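# Tighten two unmarked cover plate screws with cordless screwdriver

## Task

Two screws on the cover plate have no orange paint mark and are loose. Use the cordless screwdriver lying on the table, which fits them and runs while its trigger is squeezed, to drive both of them fully tight. When you end, the screwdriver must not be running.

## Robot and tools

ROBOT. Two arms, left_arm and right_arm, each fitted with an identical right hand (the hands are not mirrored, so every hand axis and number means the same on both). Each arm is steered through its hand point, which sits 0.05 m in front of the palm where the index pad meets the thumb tip in a pinch. Hand axes: +z runs along the straightened fingers (fingertips reach 0.06-0.07 m past the point), +y points out of the palm, +x points across the palm away from the thumb. A fixed bracket on the little-finger side of the wrist sticks out and can strike things. A big turn about x or y can shift the point by up to about 2 cm.

SCENE FRAME. Origin at table-top height, midway between the two nominal arm bases. +x goes out over the table, +z goes up, and left_arm is on the +y side (this is not the image side). Positions are in metres, quaternions are wxyz, and velocities are in m/s and rad/s. Printed positions can be slightly off, more so at long reach.

ROW LAYOUT. Every row has 28 numbers, each in [-1, 1], and both arms are always included even if only one moves. Order: left_arm dx, dy, dz, rx, ry, rz; left hand little, ring, middle, index, thumb_bend, thumb_turn, force_limit, speed; then the same 14 for right_arm. The pose numbers are offsets, not poses. They are measured along scene axes from that arm's Hand target as it was when the action (or move) began, and the rotation (rx, ry, rz as one rotation vector) turns about the Hand target's position. Scale: 1.0 equals 0.6 m or 180 degrees. Six zeros means stay at the current Hand target. Finger numbers are targets: +1 open/straight, -1 curled closed; thumb_bend +1 straight, -1 bent; thumb_turn +1 beside the palm, -1 across in front of it. A pinch is roughly index -0.22, thumb_bend -0.75, thumb_turn -0.57. force_limit maps -1..+1 to about 0..10 N at the fingertip (0..15 N for the two thumb motors); speed maps -1..+1 to near zero..full speed (full travel in 0.6 s). No value means 'unchanged': to keep a hand as it is, resend the last eight numbers actually sent to it; if none yet, send its hand_measured plus hand_force_limit and hand_speed. A wrap grip needs the thumb turned in first and fits things 0.035-0.08 m thick; thinner items down to about 0.025 m work better with thumb closed before fingers. For a soft grip close at speed -0.9 or lower. To squeeze harder, raise force_limit and send a target more closed than hand_measured.

TOOLS.
execute_actions(actions, cameras): actions is a list of actions; each action is up to 15 rows, one per 1/30 s step, and the last row is held to fill 15 steps. Each row in an action counts from the same start pose. Repeating an offset in a new action moves further. cameras picks image sources (omit or ["all"] for all, [] for none); an empty actions list just reports state.
move(target, speed, blend, stop_force, zero, blocking, cameras): straight-line path of each hand point toward its offset target, given as one 28-number row or a list of up to 15 rows differing only in pose offsets (all counted from the same Hand targets). speed is m/s, 0.002 to 0.5 (default 0.25), one value or one per target; turning is capped at twice that in rad/s. blend (m) rounds corners in a list. stop_force (N, 4 to 80) ends an arm's path once its wrist sensor feels that much push against the motion; use it slowly for approaching contacts, not while turning the hand, and leave it out when backing off a surface. zero (default true) re-zeros the sensor before the move. blocking=false returns early and cannot be combined with stop_force. Paths ignore obstacles and the other arm and cap at 10 s.
wait(seconds 0-10): lets the scene run holding commands. stop(): brakes a running move. zoom_image(camera, region [x0,y0,x1,y1] pixels, max 504x504) enlarges part of a latest image; cameras are cam_head_left and cam_head_right and cam_high (896x504), cam_left_wrist and cam_right_wrist (672x504). show_instructions(): shows reference pages (here a page about the cordless screwdriver). zero_wrist_force(arm): re-zeros that arm's wrist sensor. finished_scene(scene): ends the current scene, given by its number (integer 1 to 2); irreversible.

RESULTS. Hand target is the last commanded pose after clipping (commands are clipped to within 100 mm and 16 degrees of the measured pose); next offsets count from it, and the hand keeps pushing toward it until you command otherwise. The move: line reports done, off_target, moving, held, contact or fault, plus limits (paced = pose clipped, held = steps withheld). 'pose unreachable' means the clearance check between arms blocked a command. hand_measured, hand_stopped_by (moving, target, force, stalled, fault) and hand_load_n list six values in motor order; a load near 0 after a grip means it was lost. Wrist force/torque are in the hand's own axes; Joint torques include the arm's own weight.

CAUTIONS. Contact torque at a joint's limit (shoulder 297, elbow 135, wrist joints 48.6 N m) or about 150 N of outside force stops the arm for 10 s. Arms are stiff: aim only slightly past a surface. Avoid arm-to-arm collisions, dropping or flinging the screwdriver, overloading fingers, and anything leaving the table. Long stretched holds heat motors; a MOTOR HOT line warns, and 85 °C brakes the arm for a while. Release the trigger before finishing.

Each tool is called after "Emit:" by a JSON object that holds its "api" and its "payload".

Reference images:

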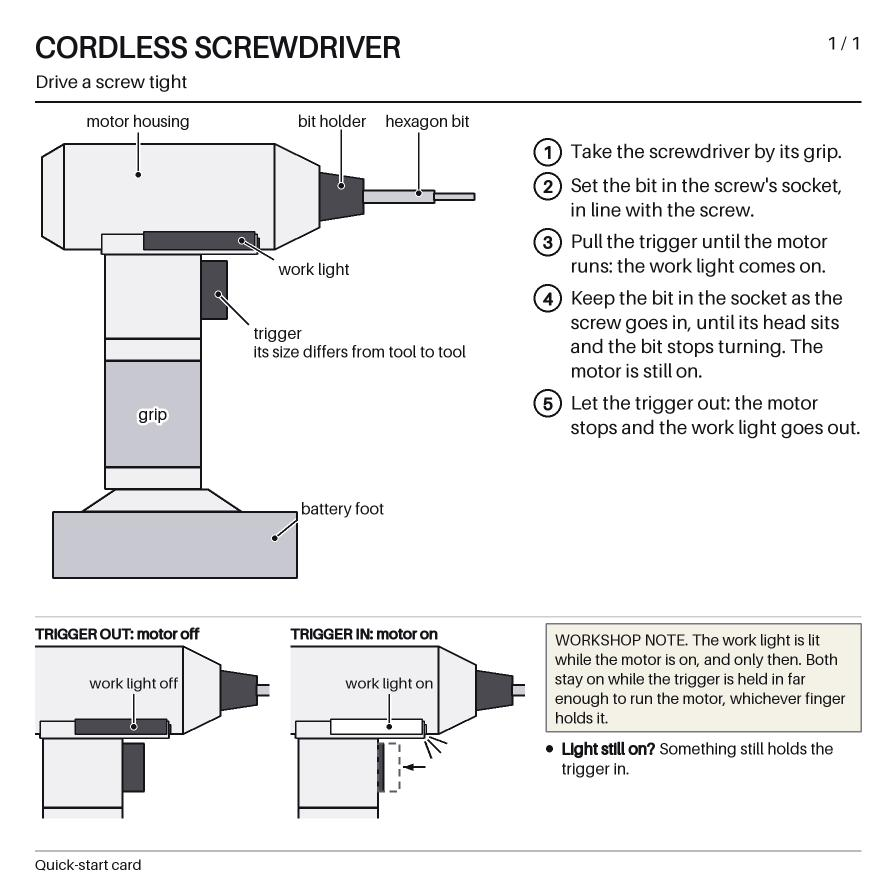

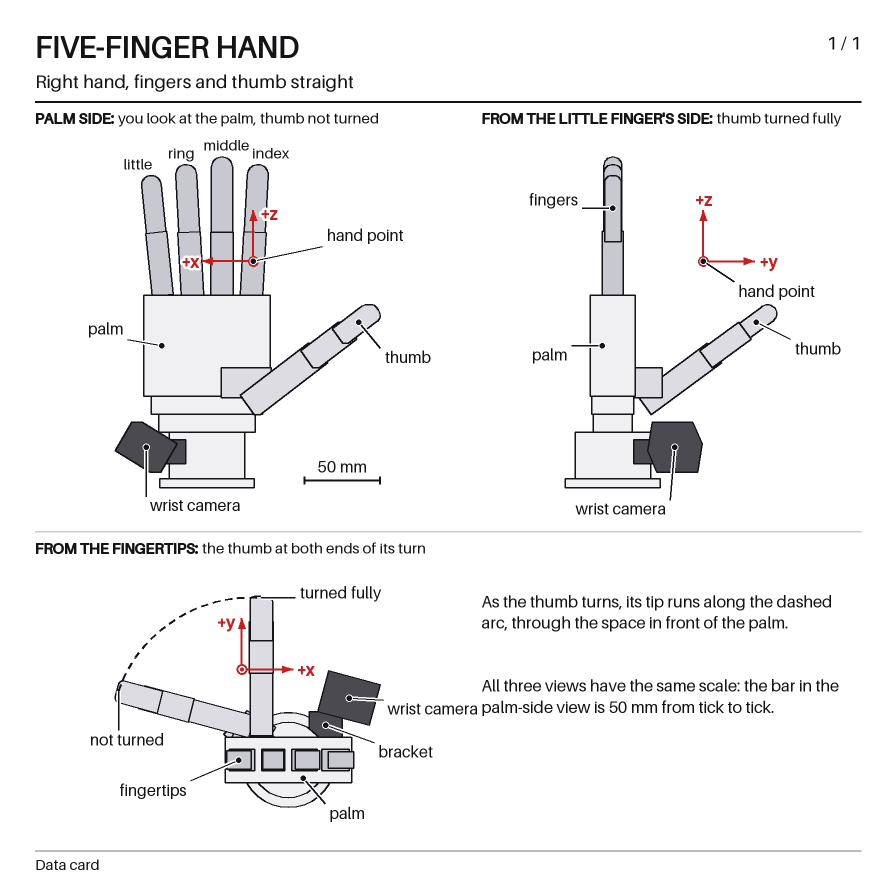

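## Session

Emit:
{"api": "execute_actions", "payload": {"actions": []}}

Scene clock: 0.00 s.
left_arm: end_effector_position=(+0.2956, +0.1548, +0.3895) hand_measured=(+1.000, +1.000, +1.000, +1.000, +1.000, +1.000) hand_load_n=(+0.0, +0.0, +0.0, +0.0, +0.0, +0.0) hand_stopped_by=(target, target, target, target, target, target) hand_force_limit=0.00 hand_speed=-0.80 end_effector_quat_wxyz=(-0.069, +0.198, +0.799, -0.564) end_effector_velocity=(+0.000, +0.000, +0.000) end_effector_angular_velocity=(+0.000, +0.000, +0.000) | right_arm: end_effector_position=(+1.0799, -0.1479, +0.3186) hand_measured=(+1.000, +1.000, +1.000, +1.000, +1.000, +1.000) hand_load_n=(+0.0, +0.0, +0.0, +0.0, +0.0, +0.0) hand_stopped_by=(target, target, target, target, target, target) hand_force_limit=0.00 hand_speed=-0.80 end_effector_quat_wxyz=(+0.236, +0.829, +0.357, +0.359) end_effector_velocity=(+0.000, +0.000, +0.000) end_effector_angular_velocity=(+0.000, -0.001, +0.000)
Joint positions: left_arm=[-0.786 -1.589 1.895 0.482 2.618 -2.305] | right_arm=[0.489 -0.541 0.461 0.906 2.111 1.091]
Joint velocities: left_arm=[0 0 0 0 0 0.001] | right_arm=[0 0 0 -0.001 0 0]
Joint torques (N m): no reading
Wrist force (N): no reading
Wrist torque (N m): no reading
Wrist force, peak (N): no reading
Hand target: left_arm +0.2956, +0.1548, +0.3895; -0.069, +0.198, +0.799, -0.564 | right_arm +1.0799, -0.1479, +0.3186; +0.236, +0.829, +0.357, +0.359

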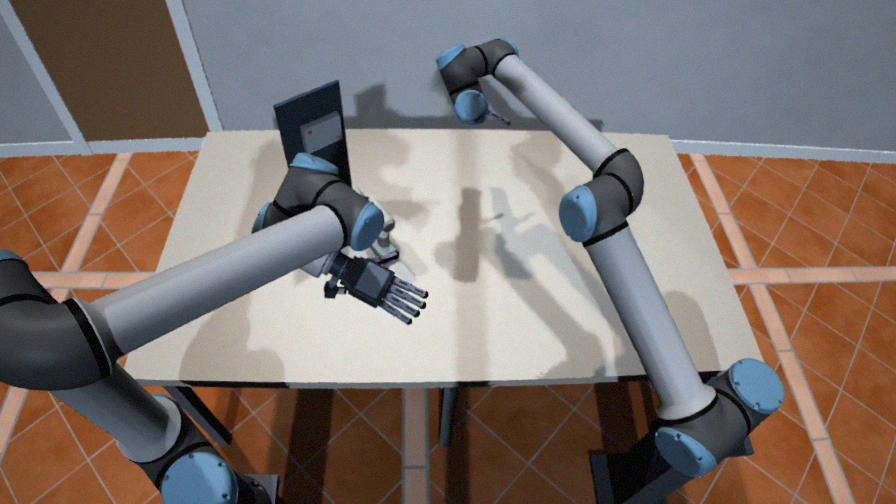

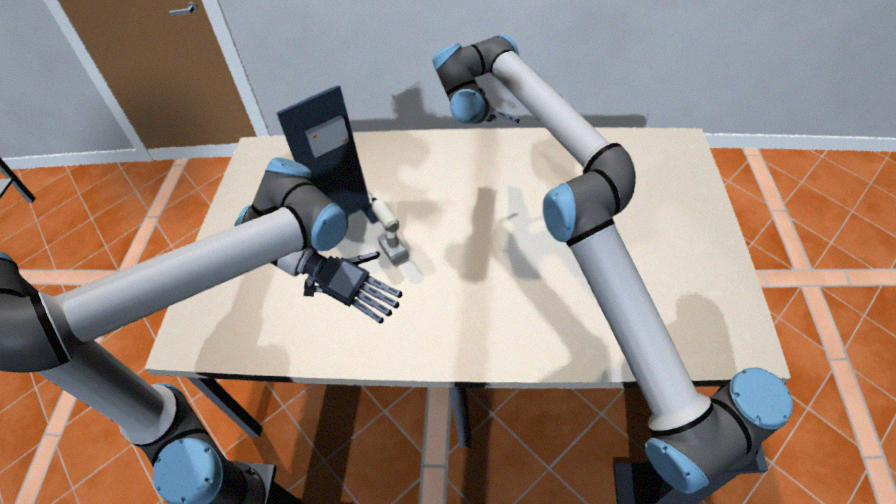

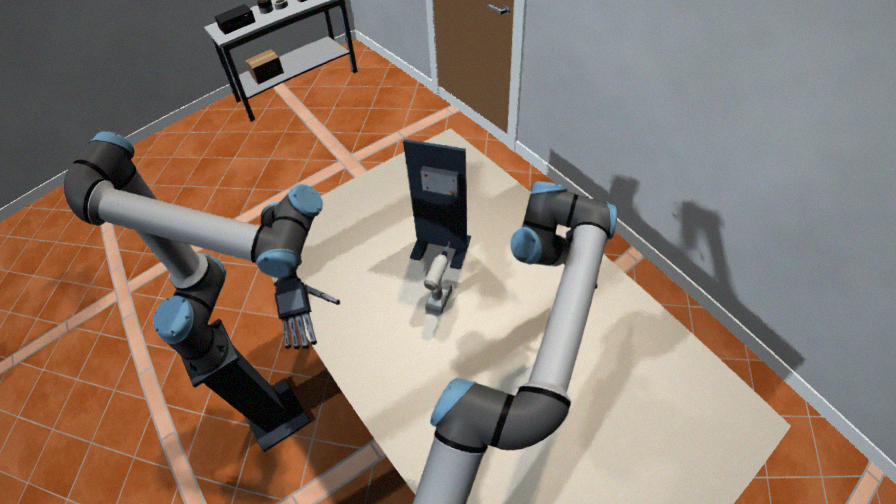

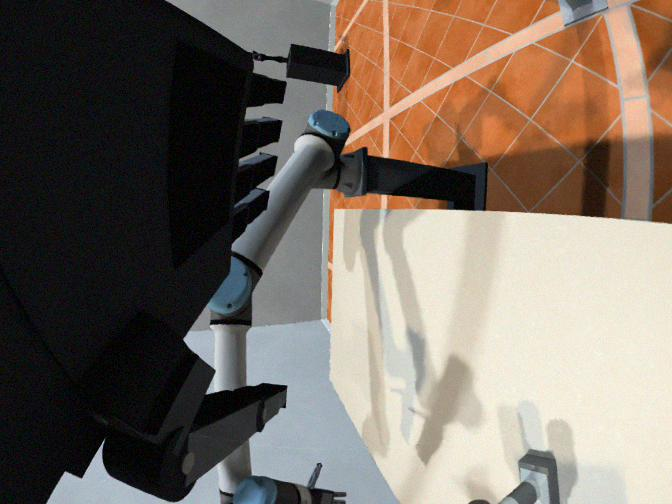

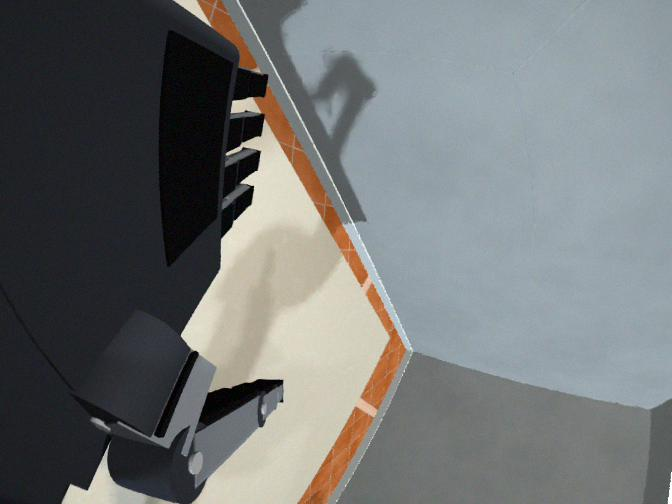

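Emit:
{"api": "zoom_image", "payload": {"camera": "cam_high", "region": [380, 120, 540, 350]}}

Emit:
{"api": "zoom_image", "payload": {"camera": "cam_high", "region": [400, 150, 480, 210]}}

Emit:
{"api": "zoom_image", "payload": {"camera": "cam_head_right", "region": [270, 70, 450, 290]}}

Emit:
{"api": "zoom_image", "payload": {"camera": "cam_head_left", "region": [260, 70, 440, 290]}}

Emit:
{"api": "zoom_image", "payload": {"camera": "cam_left_wrist", "region": [420, 400, 600, 504]}}

Scaled by 2.191.

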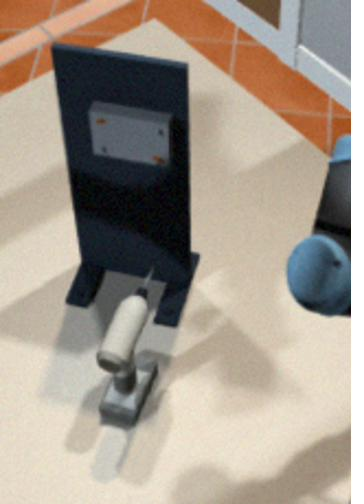

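Scaled by 6.300.

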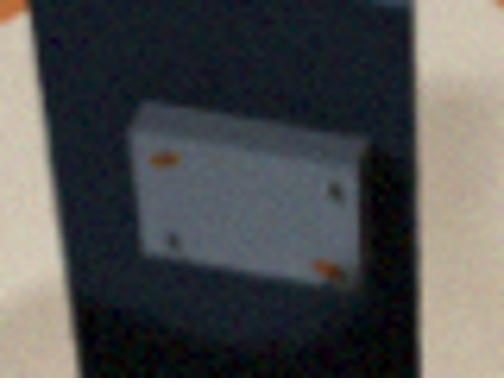

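Scaled by 2.291.

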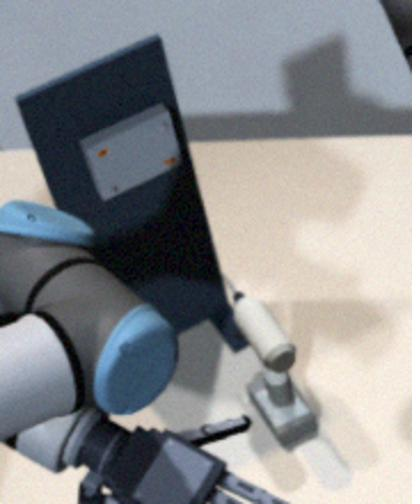

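Scaled by 2.291.

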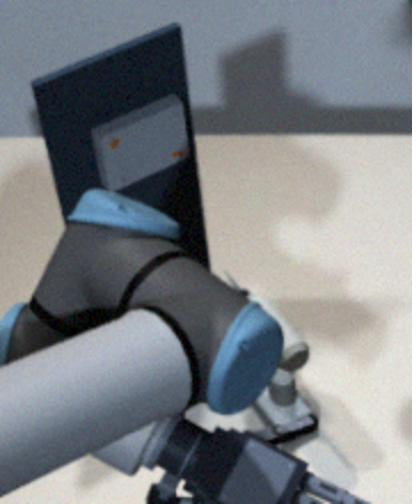

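Scaled by 2.800 from the camera's 672x504 image, which has a finer 960x720 frame.

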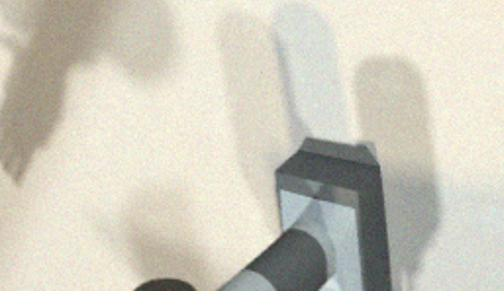

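Emit:
{"api": "move", "payload": {"target": [-0.076,0,0.0,0.198,-0.469,0.412,1,1,1,1,1,1,0,-0.8,0,0,0,0,0,0,1,1,1,1,1,1,0,-0.8], "speed": 0.35}}

Scene clock: 5.13 s.
left_arm: end_effector_position=(+0.2488, +0.1548, +0.3894) hand_measured=(+1.000, +1.000, +1.000, +1.000, +1.000, +1.000) hand_load_n=(+0.0, +0.0, +0.0, +0.0, +0.0, +0.0) hand_stopped_by=(target, target, target, target, target, target) hand_force_limit=0.00 hand_speed=-0.80 end_effector_quat_wxyz=(+0.706, +0.000, +0.708, -0.001) end_effector_velocity=(+0.000, +0.000, +0.000) end_effector_angular_velocity=(-0.002, +0.000, +0.000) | right_arm: end_effector_position=(+1.0799, -0.1479, +0.3186) hand_measured=(+1.000, +1.000, +1.000, +1.000, +1.000, +1.000) hand_load_n=(+0.0, +0.0, +0.0, +0.0, +0.0, +0.0) hand_stopped_by=(target, target, target, target, target, target) hand_force_limit=0.00 hand_speed=-0.80 end_effector_quat_wxyz=(+0.236, +0.829, +0.357, +0.359) end_effector_velocity=(+0.000, +0.000, +0.000) end_effector_angular_velocity=(+0.000, +0.000, +0.000)
Joint positions: left_arm=[-1.799 -1.231 2.37 1.992 0.192 -4.704] | right_arm=[0.489 -0.541 0.461 0.906 2.111 1.091]
Joint velocities: left_arm=[0.001 -0.001 -0.001 0 -0.001 0] | right_arm=[0 0 0 0.001 0 0]
Joint torques (N m): left_arm=[2.81 -58.55 -29 -1.09 -0.84 1.85] | right_arm=[-4.55 -122.52 -42.04 0.7 1.85 -0.6]
Wrist force (N): left_arm=[-1.9 2.9 -0.1] | right_arm=[0.2 -0.1 0.1]
Wrist torque (N m): left_arm=[0.47 0.40 -0.10] | right_arm=[-0.01 -0.02 0.01]
Wrist force, peak (N): left_arm=[-1.7 3.3 -0.5] | right_arm=[0.5 -0.4 0.5]
Hand target: left_arm +0.2488, +0.1547, +0.3894; +0.706, +0.000, +0.708, -0.001 | right_arm +1.0799, -0.1479, +0.3186; +0.236, +0.829, +0.357, +0.359
Off the commanded pose: left_arm 0.001 m, 0 deg | right_arm 0.000 m, 0 deg.
move: done

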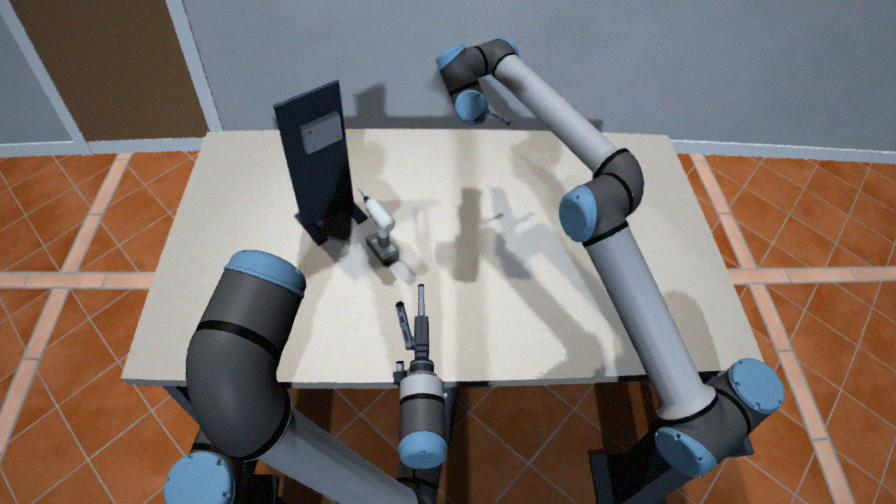

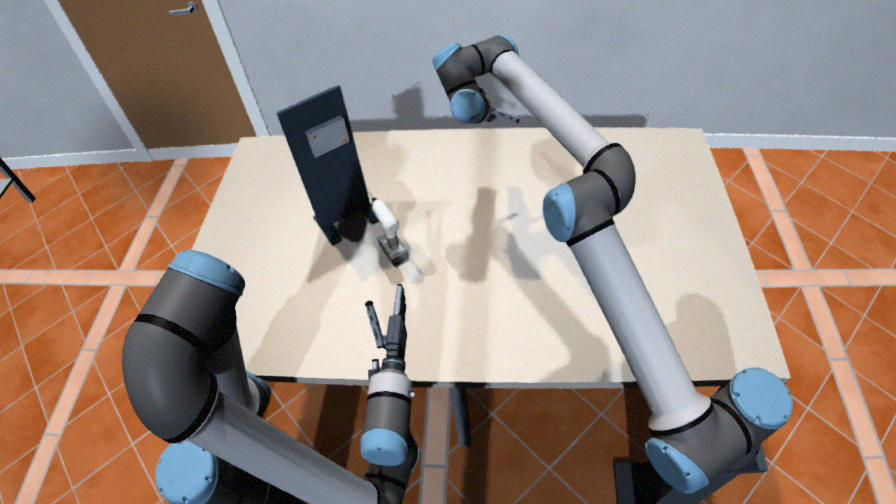

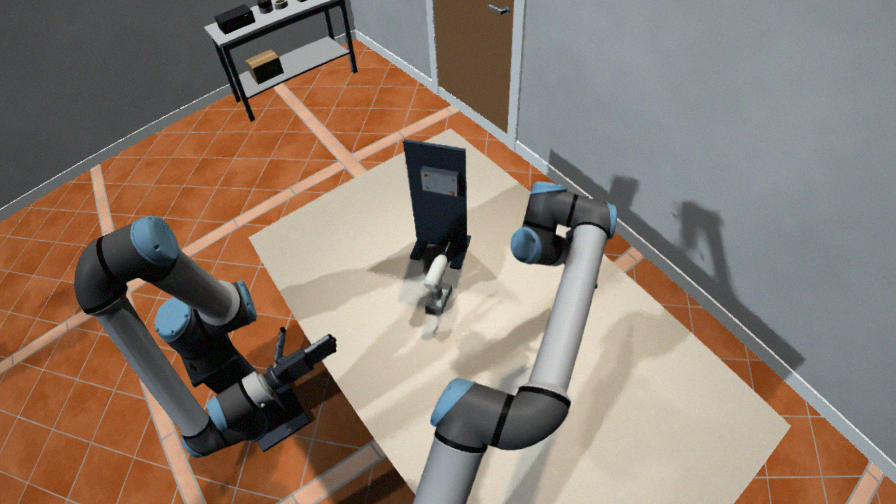

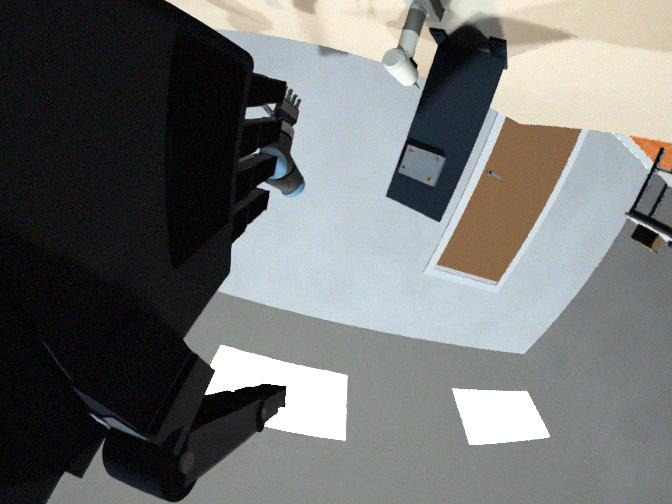

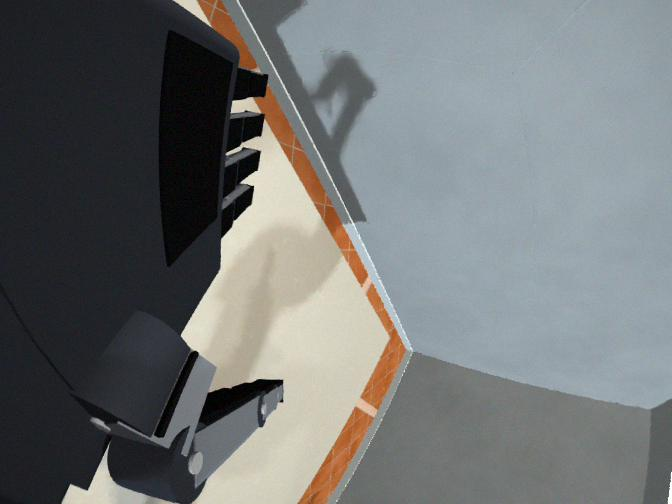

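Emit:
{"api": "zoom_image", "payload": {"camera": "cam_left_wrist", "region": [350, 0, 530, 240]}}

Emit:
{"api": "zoom_image", "payload": {"camera": "cam_head_right", "region": [270, 70, 430, 290]}}

Emit:
{"api": "zoom_image", "payload": {"camera": "cam_high", "region": [380, 120, 500, 350]}}

Scaled by 2.100 from the camera's 672x504 image, which has a finer 960x720 frame.

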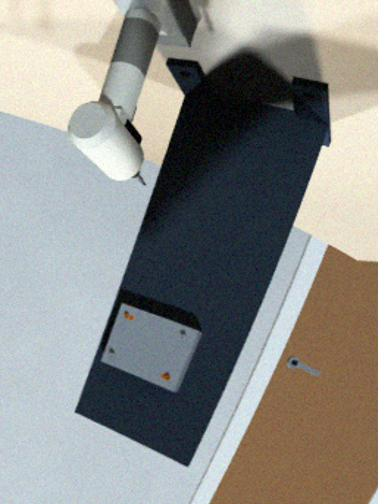

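Scaled by 2.291.

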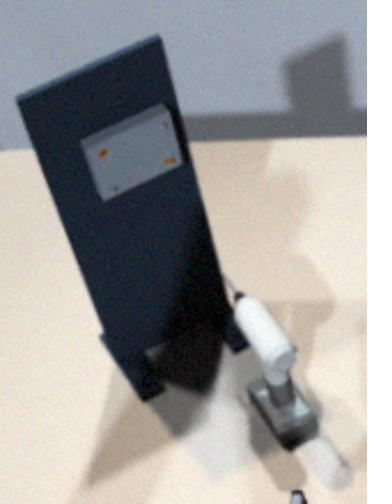

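Scaled by 2.191.

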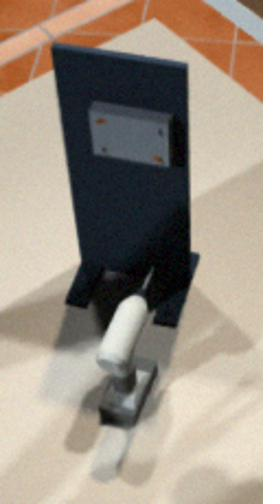

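Emit:
{"api": "zoom_image", "payload": {"camera": "cam_left_wrist", "region": [380, 120, 480, 240]}}

Emit:
{"api": "zoom_image", "payload": {"camera": "cam_left_wrist", "region": [370, 0, 470, 120]}}

Emit:
{"api": "move", "payload": {"target": [0,0,0.16667,0,0,0,1,1,1,1,1,1,0,-0.8,0,0,0,0,0,0,1,1,1,1,1,1,0,-0.8], "speed": 0.25, "cameras": ["cam_left_wrist"]}}

Emit:
{"api": "zoom_image", "payload": {"camera": "cam_left_wrist", "region": [370, 0, 490, 120]}}

Emit:
{"api": "move", "payload": {"target": [0,0.16667,0,0,0,0,1,1,1,1,1,1,0,-0.8,0,0,0,0,0,0,1,1,1,1,1,1,0,-0.8], "speed": 0.25, "cameras": ["cam_left_wrist"]}}

Emit:
{"api": "zoom_image", "payload": {"camera": "cam_left_wrist", "region": [300, 0, 420, 120]}}

Scaled by 4.200 from the camera's 672x504 image, which has a finer 960x720 frame.

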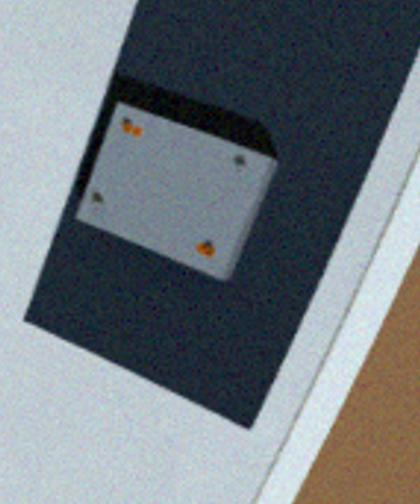

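Scaled by 4.200 from the camera's 672x504 image, which has a finer 960x720 frame.

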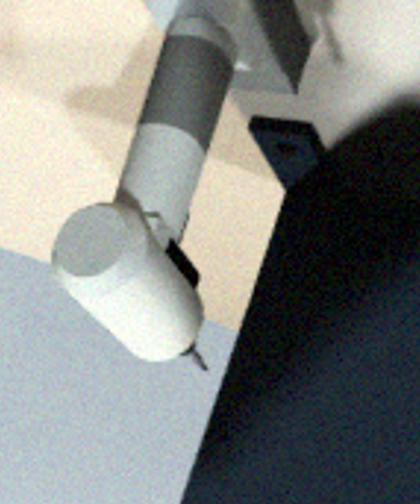

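Scene clock: 6.73 s.
left_arm: end_effector_position=(+0.2487, +0.1545, +0.4895) hand_measured=(+1.000, +1.000, +1.000, +1.000, +1.000, +1.000) hand_load_n=(+0.0, +0.0, +0.0, +0.0, +0.0, +0.0) hand_stopped_by=(target, target, target, target, target, target) hand_force_limit=0.00 hand_speed=-0.80 end_effector_quat_wxyz=(+0.706, +0.000, +0.708, -0.001) end_effector_velocity=(+0.000, +0.000, +0.000) end_effector_angular_velocity=(+0.003, +0.000, +0.000) | right_arm: end_effector_position=(+1.0799, -0.1479, +0.3186) hand_measured=(+1.000, +1.000, +1.000, +1.000, +1.000, +1.000) hand_load_n=(+0.0, +0.0, +0.0, +0.0, +0.0, +0.0) hand_stopped_by=(target, target, target, target, target, target) hand_force_limit=0.00 hand_speed=-0.80 end_effector_quat_wxyz=(+0.236, +0.829, +0.357, +0.359) end_effector_velocity=(+0.000, +0.000, -0.001) end_effector_angular_velocity=(-0.001, +0.001, +0.000)
Joint positions: left_arm=[-1.799 -1.426 2.326 2.232 0.192 -4.704] | right_arm=[0.489 -0.541 0.461 0.906 2.111 1.091]
Joint velocities: left_arm=[0 -0.001 0 -0.001 0 0.004] | right_arm=[0 0.001 0 0 0 0]
Joint torques (N m): left_arm=[9.21 -47.18 -23.72 -3.13 -2.46 4.16] | right_arm=[-4.29 -123.45 -43.18 0.25 2.02 -0.65]
Wrist force (N): left_arm=[-1.4 3.0 -0.2] | right_arm=[0.3 0.1 0.1]
Wrist torque (N m): left_arm=[0.51 0.34 -0.10] | right_arm=[0.01 -0.04 0.02]
Wrist force, peak (N): left_arm=[-3.5 3.4 -0.1] | right_arm=[0.4 -0.2 0.5]
Hand target: left_arm +0.2487, +0.1545, +0.4896; +0.706, +0.000, +0.708, -0.001 | right_arm +1.0799, -0.1479, +0.3186; +0.236, +0.829, +0.357, +0.359
Off the commanded pose: left_arm 0.000 m, 0 deg | right_arm 0.000 m, 0 deg.
move: done
Images, in order (width x height): cam_left_wrist 672x504.

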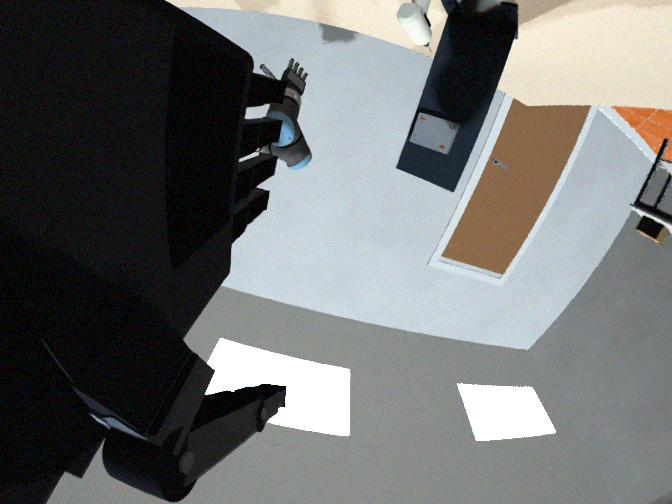

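Scaled by 4.200 from the camera's 672x504 image, which has a finer 960x720 frame.

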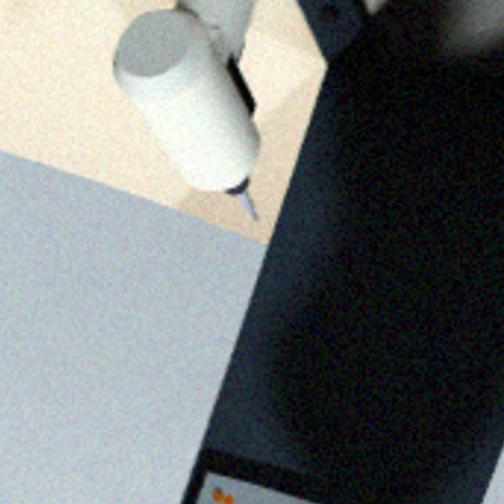

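Scene clock: 7.63 s.
left_arm: end_effector_position=(+0.2485, +0.2544, +0.4899) hand_measured=(+1.000, +1.000, +1.000, +1.000, +1.000, +1.000) hand_load_n=(-0.5, +0.0, +0.0, +0.0, +0.0, +0.0) hand_stopped_by=(target, target, target, target, target, target) hand_force_limit=0.00 hand_speed=-0.80 end_effector_quat_wxyz=(+0.706, +0.000, +0.708, -0.001) end_effector_velocity=(+0.000, +0.000, +0.000) end_effector_angular_velocity=(+0.000, +0.000, +0.000) | right_arm: end_effector_position=(+1.0799, -0.1479, +0.3186) hand_measured=(+1.000, +1.000, +1.000, +1.000, +1.000, +1.000) hand_load_n=(+0.0, +0.0, +0.0, +0.0, +0.0, +0.0) hand_stopped_by=(target, target, target, target, target, target) hand_force_limit=0.00 hand_speed=-0.80 end_effector_quat_wxyz=(+0.236, +0.829, +0.357, +0.359) end_effector_velocity=(+0.000, +0.000, -0.001) end_effector_angular_velocity=(+0.000, +0.000, +0.000)
Joint positions: left_arm=[-1.856 -1.59 2.506 2.217 0.249 -4.706] | right_arm=[0.489 -0.541 0.461 0.906 2.111 1.091]
Joint velocities: left_arm=[-0.001 -0.001 0 0 0.001 0.001] | right_arm=[0 0.001 0 0 0 0]
Joint torques (N m): left_arm=[1.49 -30.48 -25.97 -2.67 -1.57 -0.17] | right_arm=[-5.07 -123.76 -43.74 0.21 2.32 -0.72]
Wrist force (N): left_arm=[-1.7 2.7 0.1] | right_arm=[0.4 0.4 0.1]
Wrist torque (N m): left_arm=[0.43 0.38 -0.12] | right_arm=[0.06 -0.06 0.04]
Wrist force, peak (N): left_arm=[-1.5 4.8 0.4] | right_arm=[0.6 0.3 0.2]
Hand target: left_arm +0.2486, +0.2545, +0.4898; +0.706, +0.000, +0.708, -0.001 | right_arm +1.0799, -0.1479, +0.3186; +0.236, +0.829, +0.357, +0.359
Off the commanded pose: left_arm 0.000 m, 0 deg | right_arm 0.000 m, 0 deg.
move: done
Images, in order (width x height): cam_left_wrist 672x504.

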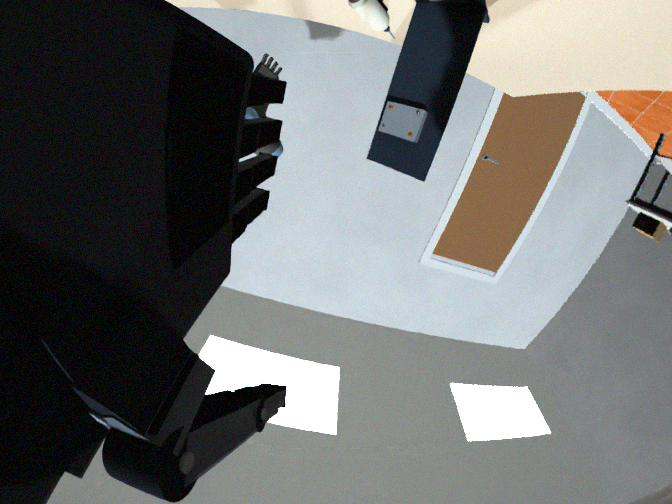

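Scaled by 4.200 from the camera's 672x504 image, which has a finer 960x720 frame.

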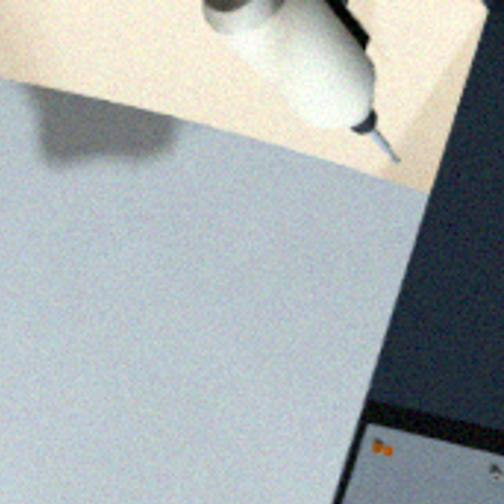

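Emit:
{"api": "move", "payload": {"target": [0.33333,0,0,0,0,0,1,1,1,1,1,1,0,-0.8,0,0,0,0,0,0,1,1,1,1,1,1,0,-0.8], "speed": 0.3, "cameras": ["cam_left_wrist", "cam_head_right", "cam_high"]}}

Emit:
{"api": "zoom_image", "payload": {"camera": "cam_left_wrist", "region": [360, 0, 480, 120]}}

Scene clock: 9.20 s.
left_arm: end_effector_position=(+0.4488, +0.2548, +0.4899) hand_measured=(+1.000, +1.000, +1.000, +1.000, +1.000, +1.000) hand_load_n=(+0.0, +0.0, +0.0, +0.0, +0.0, +0.0) hand_stopped_by=(target, target, target, target, target, target) hand_force_limit=0.00 hand_speed=-0.80 end_effector_quat_wxyz=(+0.707, +0.000, +0.708, -0.001) end_effector_velocity=(+0.001, +0.001, +0.000) end_effector_angular_velocity=(+0.000, +0.000, +0.001) | right_arm: end_effector_position=(+1.0799, -0.1479, +0.3186) hand_measured=(+1.000, +1.000, +1.000, +1.000, +1.000, +1.000) hand_load_n=(+0.0, +0.0, +0.0, +0.0, +0.0, +0.0) hand_stopped_by=(target, target, target, target, target, target) hand_force_limit=0.00 hand_speed=-0.80 end_effector_quat_wxyz=(+0.236, +0.829, +0.357, +0.359) end_effector_velocity=(+0.000, +0.000, -0.001) end_effector_angular_velocity=(-0.001, +0.001, +0.000)
Joint positions: left_arm=[-1.327 -1.445 2.348 2.244 -0.28 -4.72] | right_arm=[0.489 -0.541 0.461 0.906 2.111 1.091]
Joint velocities: left_arm=[0.002 0 0 0 -0.002 0.001] | right_arm=[0 0.001 0 0.001 0 0]
Joint torques (N m): left_arm=[4.83 -38.47 -20.14 -3.57 -2.84 3.94] | right_arm=[-6.51 -125.03 -44.33 -0.09 2.13 -0.69]
Wrist force (N): left_arm=[-1.6 2.7 0.2] | right_arm=[0.4 0.1 0.3]
Wrist torque (N m): left_arm=[0.43 0.34 -0.10] | right_arm=[0.00 -0.06 0.02]
Wrist force, peak (N): left_arm=[-1.8 2.8 2.9] | right_arm=[0.2 0.6 0.5]
Hand target: left_arm +0.4489, +0.2548, +0.4899; +0.707, +0.000, +0.708, -0.001 | right_arm +1.0799, -0.1479, +0.3186; +0.236, +0.829, +0.357, +0.359
Off the commanded pose: left_arm 0.000 m, 0 deg | right_arm 0.000 m, 0 deg.
move: done
Images, in order (width x height): cam_head_right 896x504, cam_high 896x504, cam_left_wrist 672x504.

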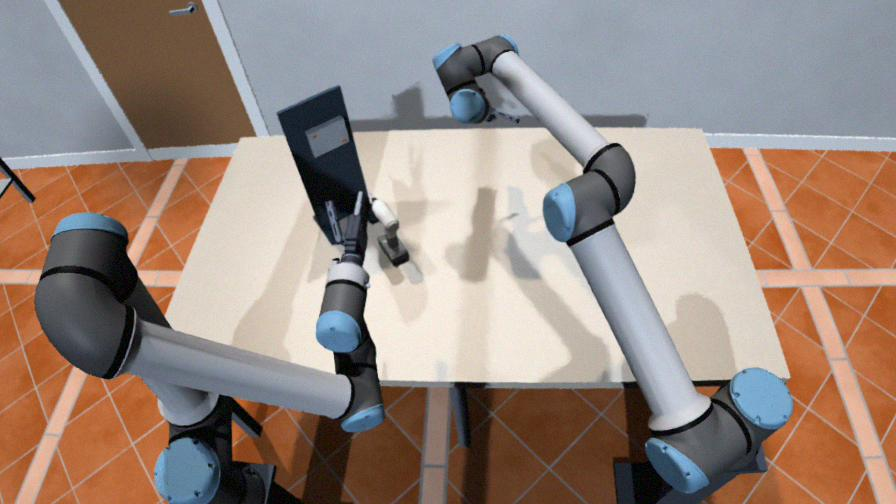

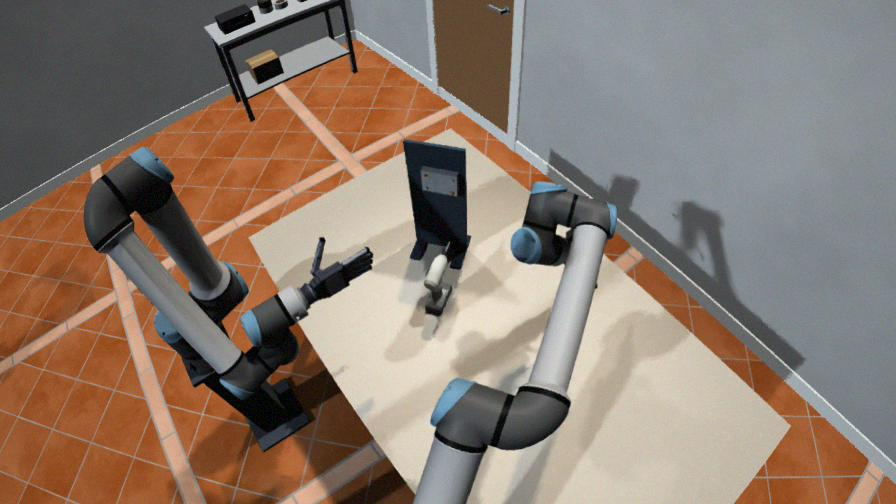

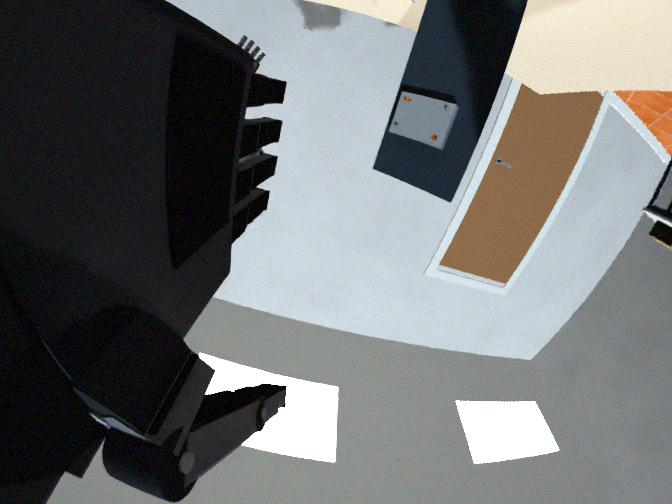

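Scaled by 4.200 from the camera's 672x504 image, which has a finer 960x720 frame.

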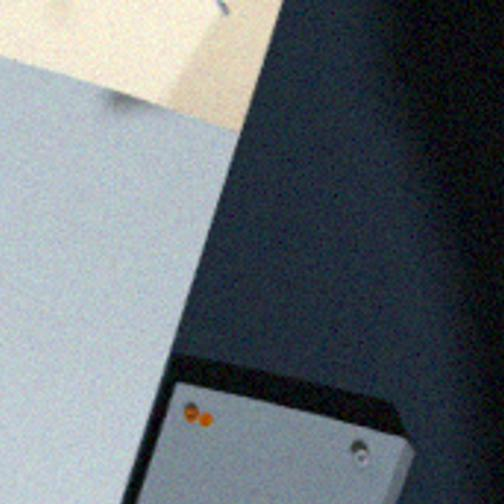

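Emit:
{"api": "zoom_image", "payload": {"camera": "cam_head_right", "region": [340, 170, 440, 290]}}

Emit:
{"api": "zoom_image", "payload": {"camera": "cam_high", "region": [390, 220, 490, 340]}}

Emit:
{"api": "zoom_image", "payload": {"camera": "cam_left_wrist", "region": [370, 70, 470, 190]}}

Scaled by 4.200.

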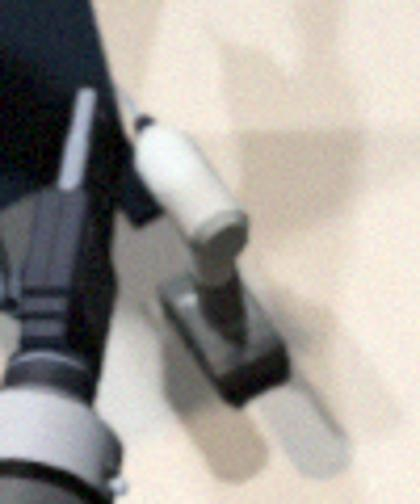

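Scaled by 4.200.

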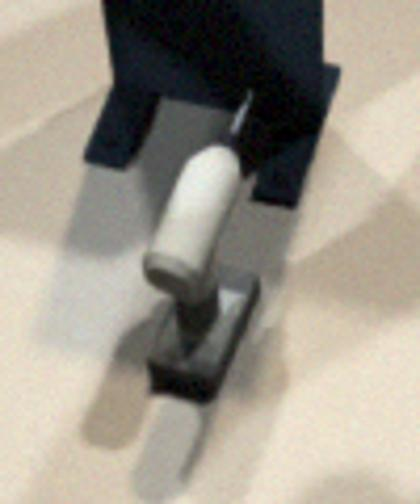

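Scaled by 4.200 from the camera's 672x504 image, which has a finer 960x720 frame.

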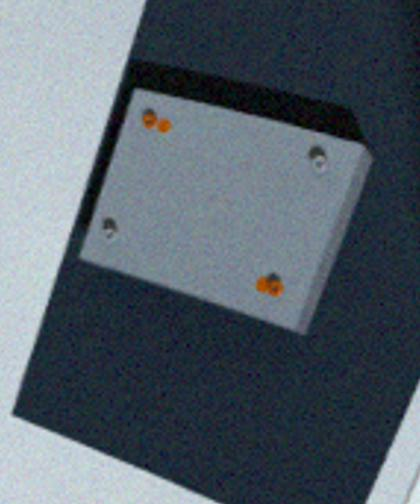

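Emit:
{"api": "move", "payload": {"target": [-0.138,-0.342,-0.45,0,0,0.1944,1,1,1,1,1,1,0,-0.8,0,0,0,0,0,0,1,1,1,1,1,1,0,-0.8], "speed": 0.3, "cameras": ["cam_left_wrist", "cam_head_right", "cam_high"]}}

Emit:
{"api": "zoom_image", "payload": {"camera": "cam_left_wrist", "region": [280, 0, 460, 150]}}

Scene clock: 13.17 s.
left_arm: end_effector_position=(+0.3664, +0.0503, +0.2190) hand_measured=(+1.000, +1.000, +1.000, +1.000, +1.000, +1.000) hand_load_n=(+0.0, +0.0, +0.0, +0.0, -0.5, +0.0) hand_stopped_by=(target, target, target, target, target, target) hand_force_limit=0.00 hand_speed=-0.80 end_effector_quat_wxyz=(+0.674, -0.213, +0.675, +0.211) end_effector_velocity=(+0.000, +0.000, -0.001) end_effector_angular_velocity=(-0.002, -0.001, +0.001) | right_arm: end_effector_position=(+1.0799, -0.1479, +0.3186) hand_measured=(+1.000, +1.000, +1.000, +1.000, +1.000, +1.000) hand_load_n=(+0.0, +0.0, +0.0, +0.0, +0.0, +0.0) hand_stopped_by=(target, target, target, target, target, target) hand_force_limit=0.00 hand_speed=-0.80 end_effector_quat_wxyz=(+0.236, +0.829, +0.357, +0.359) end_effector_velocity=(+0.000, +0.000, -0.001) end_effector_angular_velocity=(+0.000, +0.000, +0.000)
Joint positions: left_arm=[-1.453 -0.687 1.753 2.072 0.456 -4.711] | right_arm=[0.489 -0.541 0.461 0.906 2.111 1.091]
Joint velocities: left_arm=[0 0.001 -0.001 -0.001 0.001 -0.001] | right_arm=[0 0.001 0 0 0 0]
Joint torques (N m): left_arm=[10.29 -61.94 -30.27 -2.94 3.12 2.09] | right_arm=[-10.39 -125.71 -44.34 -0.48 2.15 -1.32]
Wrist force (N): left_arm=[-1.4 2.8 -0.2] | right_arm=[0.0 0.1 0.4]
Wrist torque (N m): left_arm=[0.48 0.33 -0.10] | right_arm=[0.00 -0.02 0.00]
Wrist force, peak (N): left_arm=[-4.0 5.1 0.1] | right_arm=[0.1 0.5 0.6]
Hand target: left_arm +0.3664, +0.0503, +0.2189; +0.674, -0.213, +0.675, +0.211 | right_arm +1.0799, -0.1479, +0.3186; +0.236, +0.829, +0.357, +0.359
Off the commanded pose: left_arm 0.001 m, 0 deg | right_arm 0.000 m, 0 deg.
move: done
Images, in order (width x height): cam_head_right 896x504, cam_high 896x504, cam_left_wrist 672x504.

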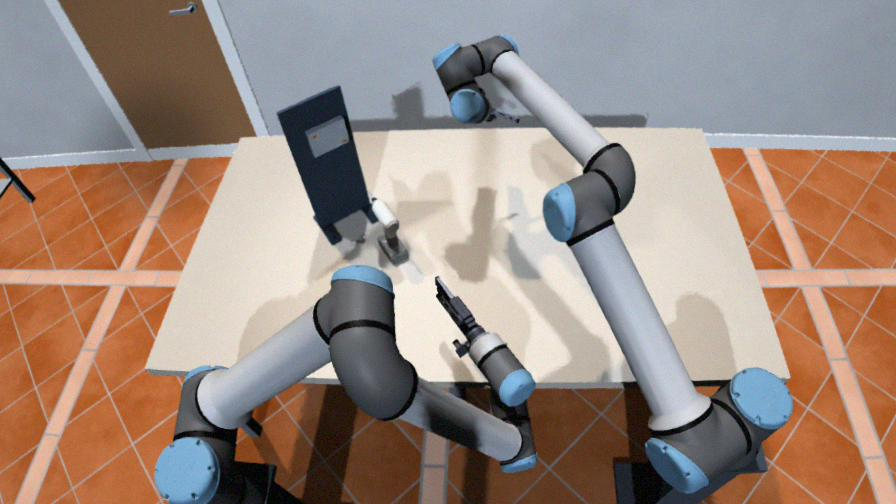

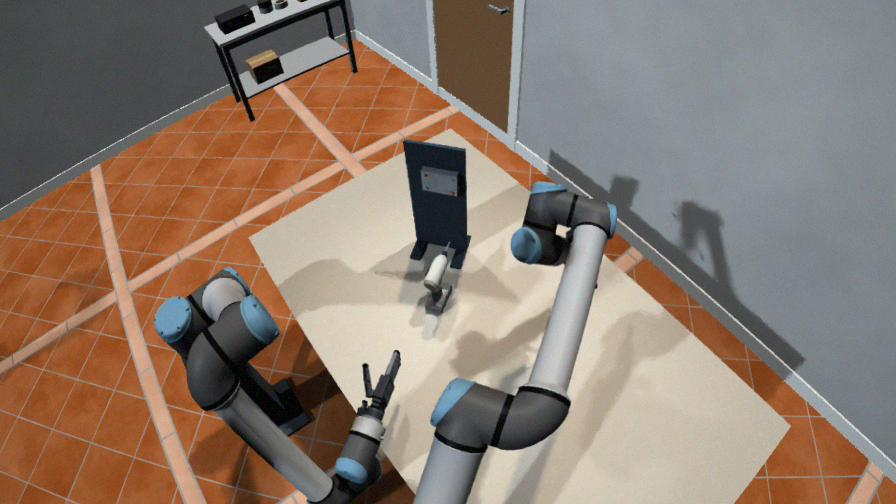

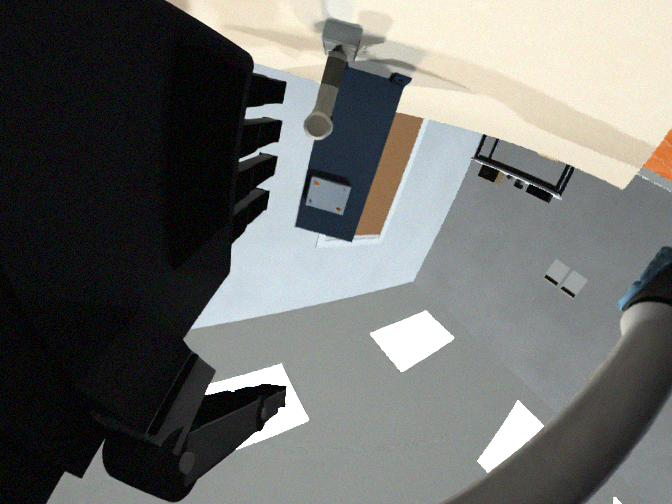

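Scaled by 2.800 from the camera's 672x504 image, which has a finer 960x720 frame.

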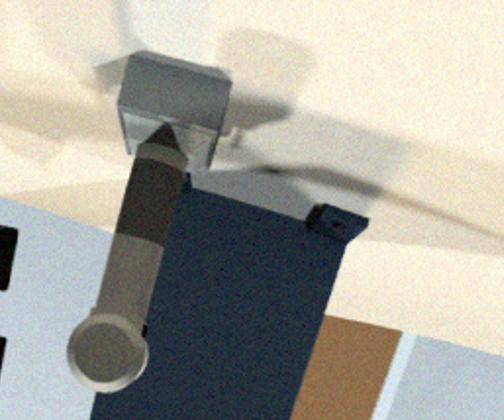

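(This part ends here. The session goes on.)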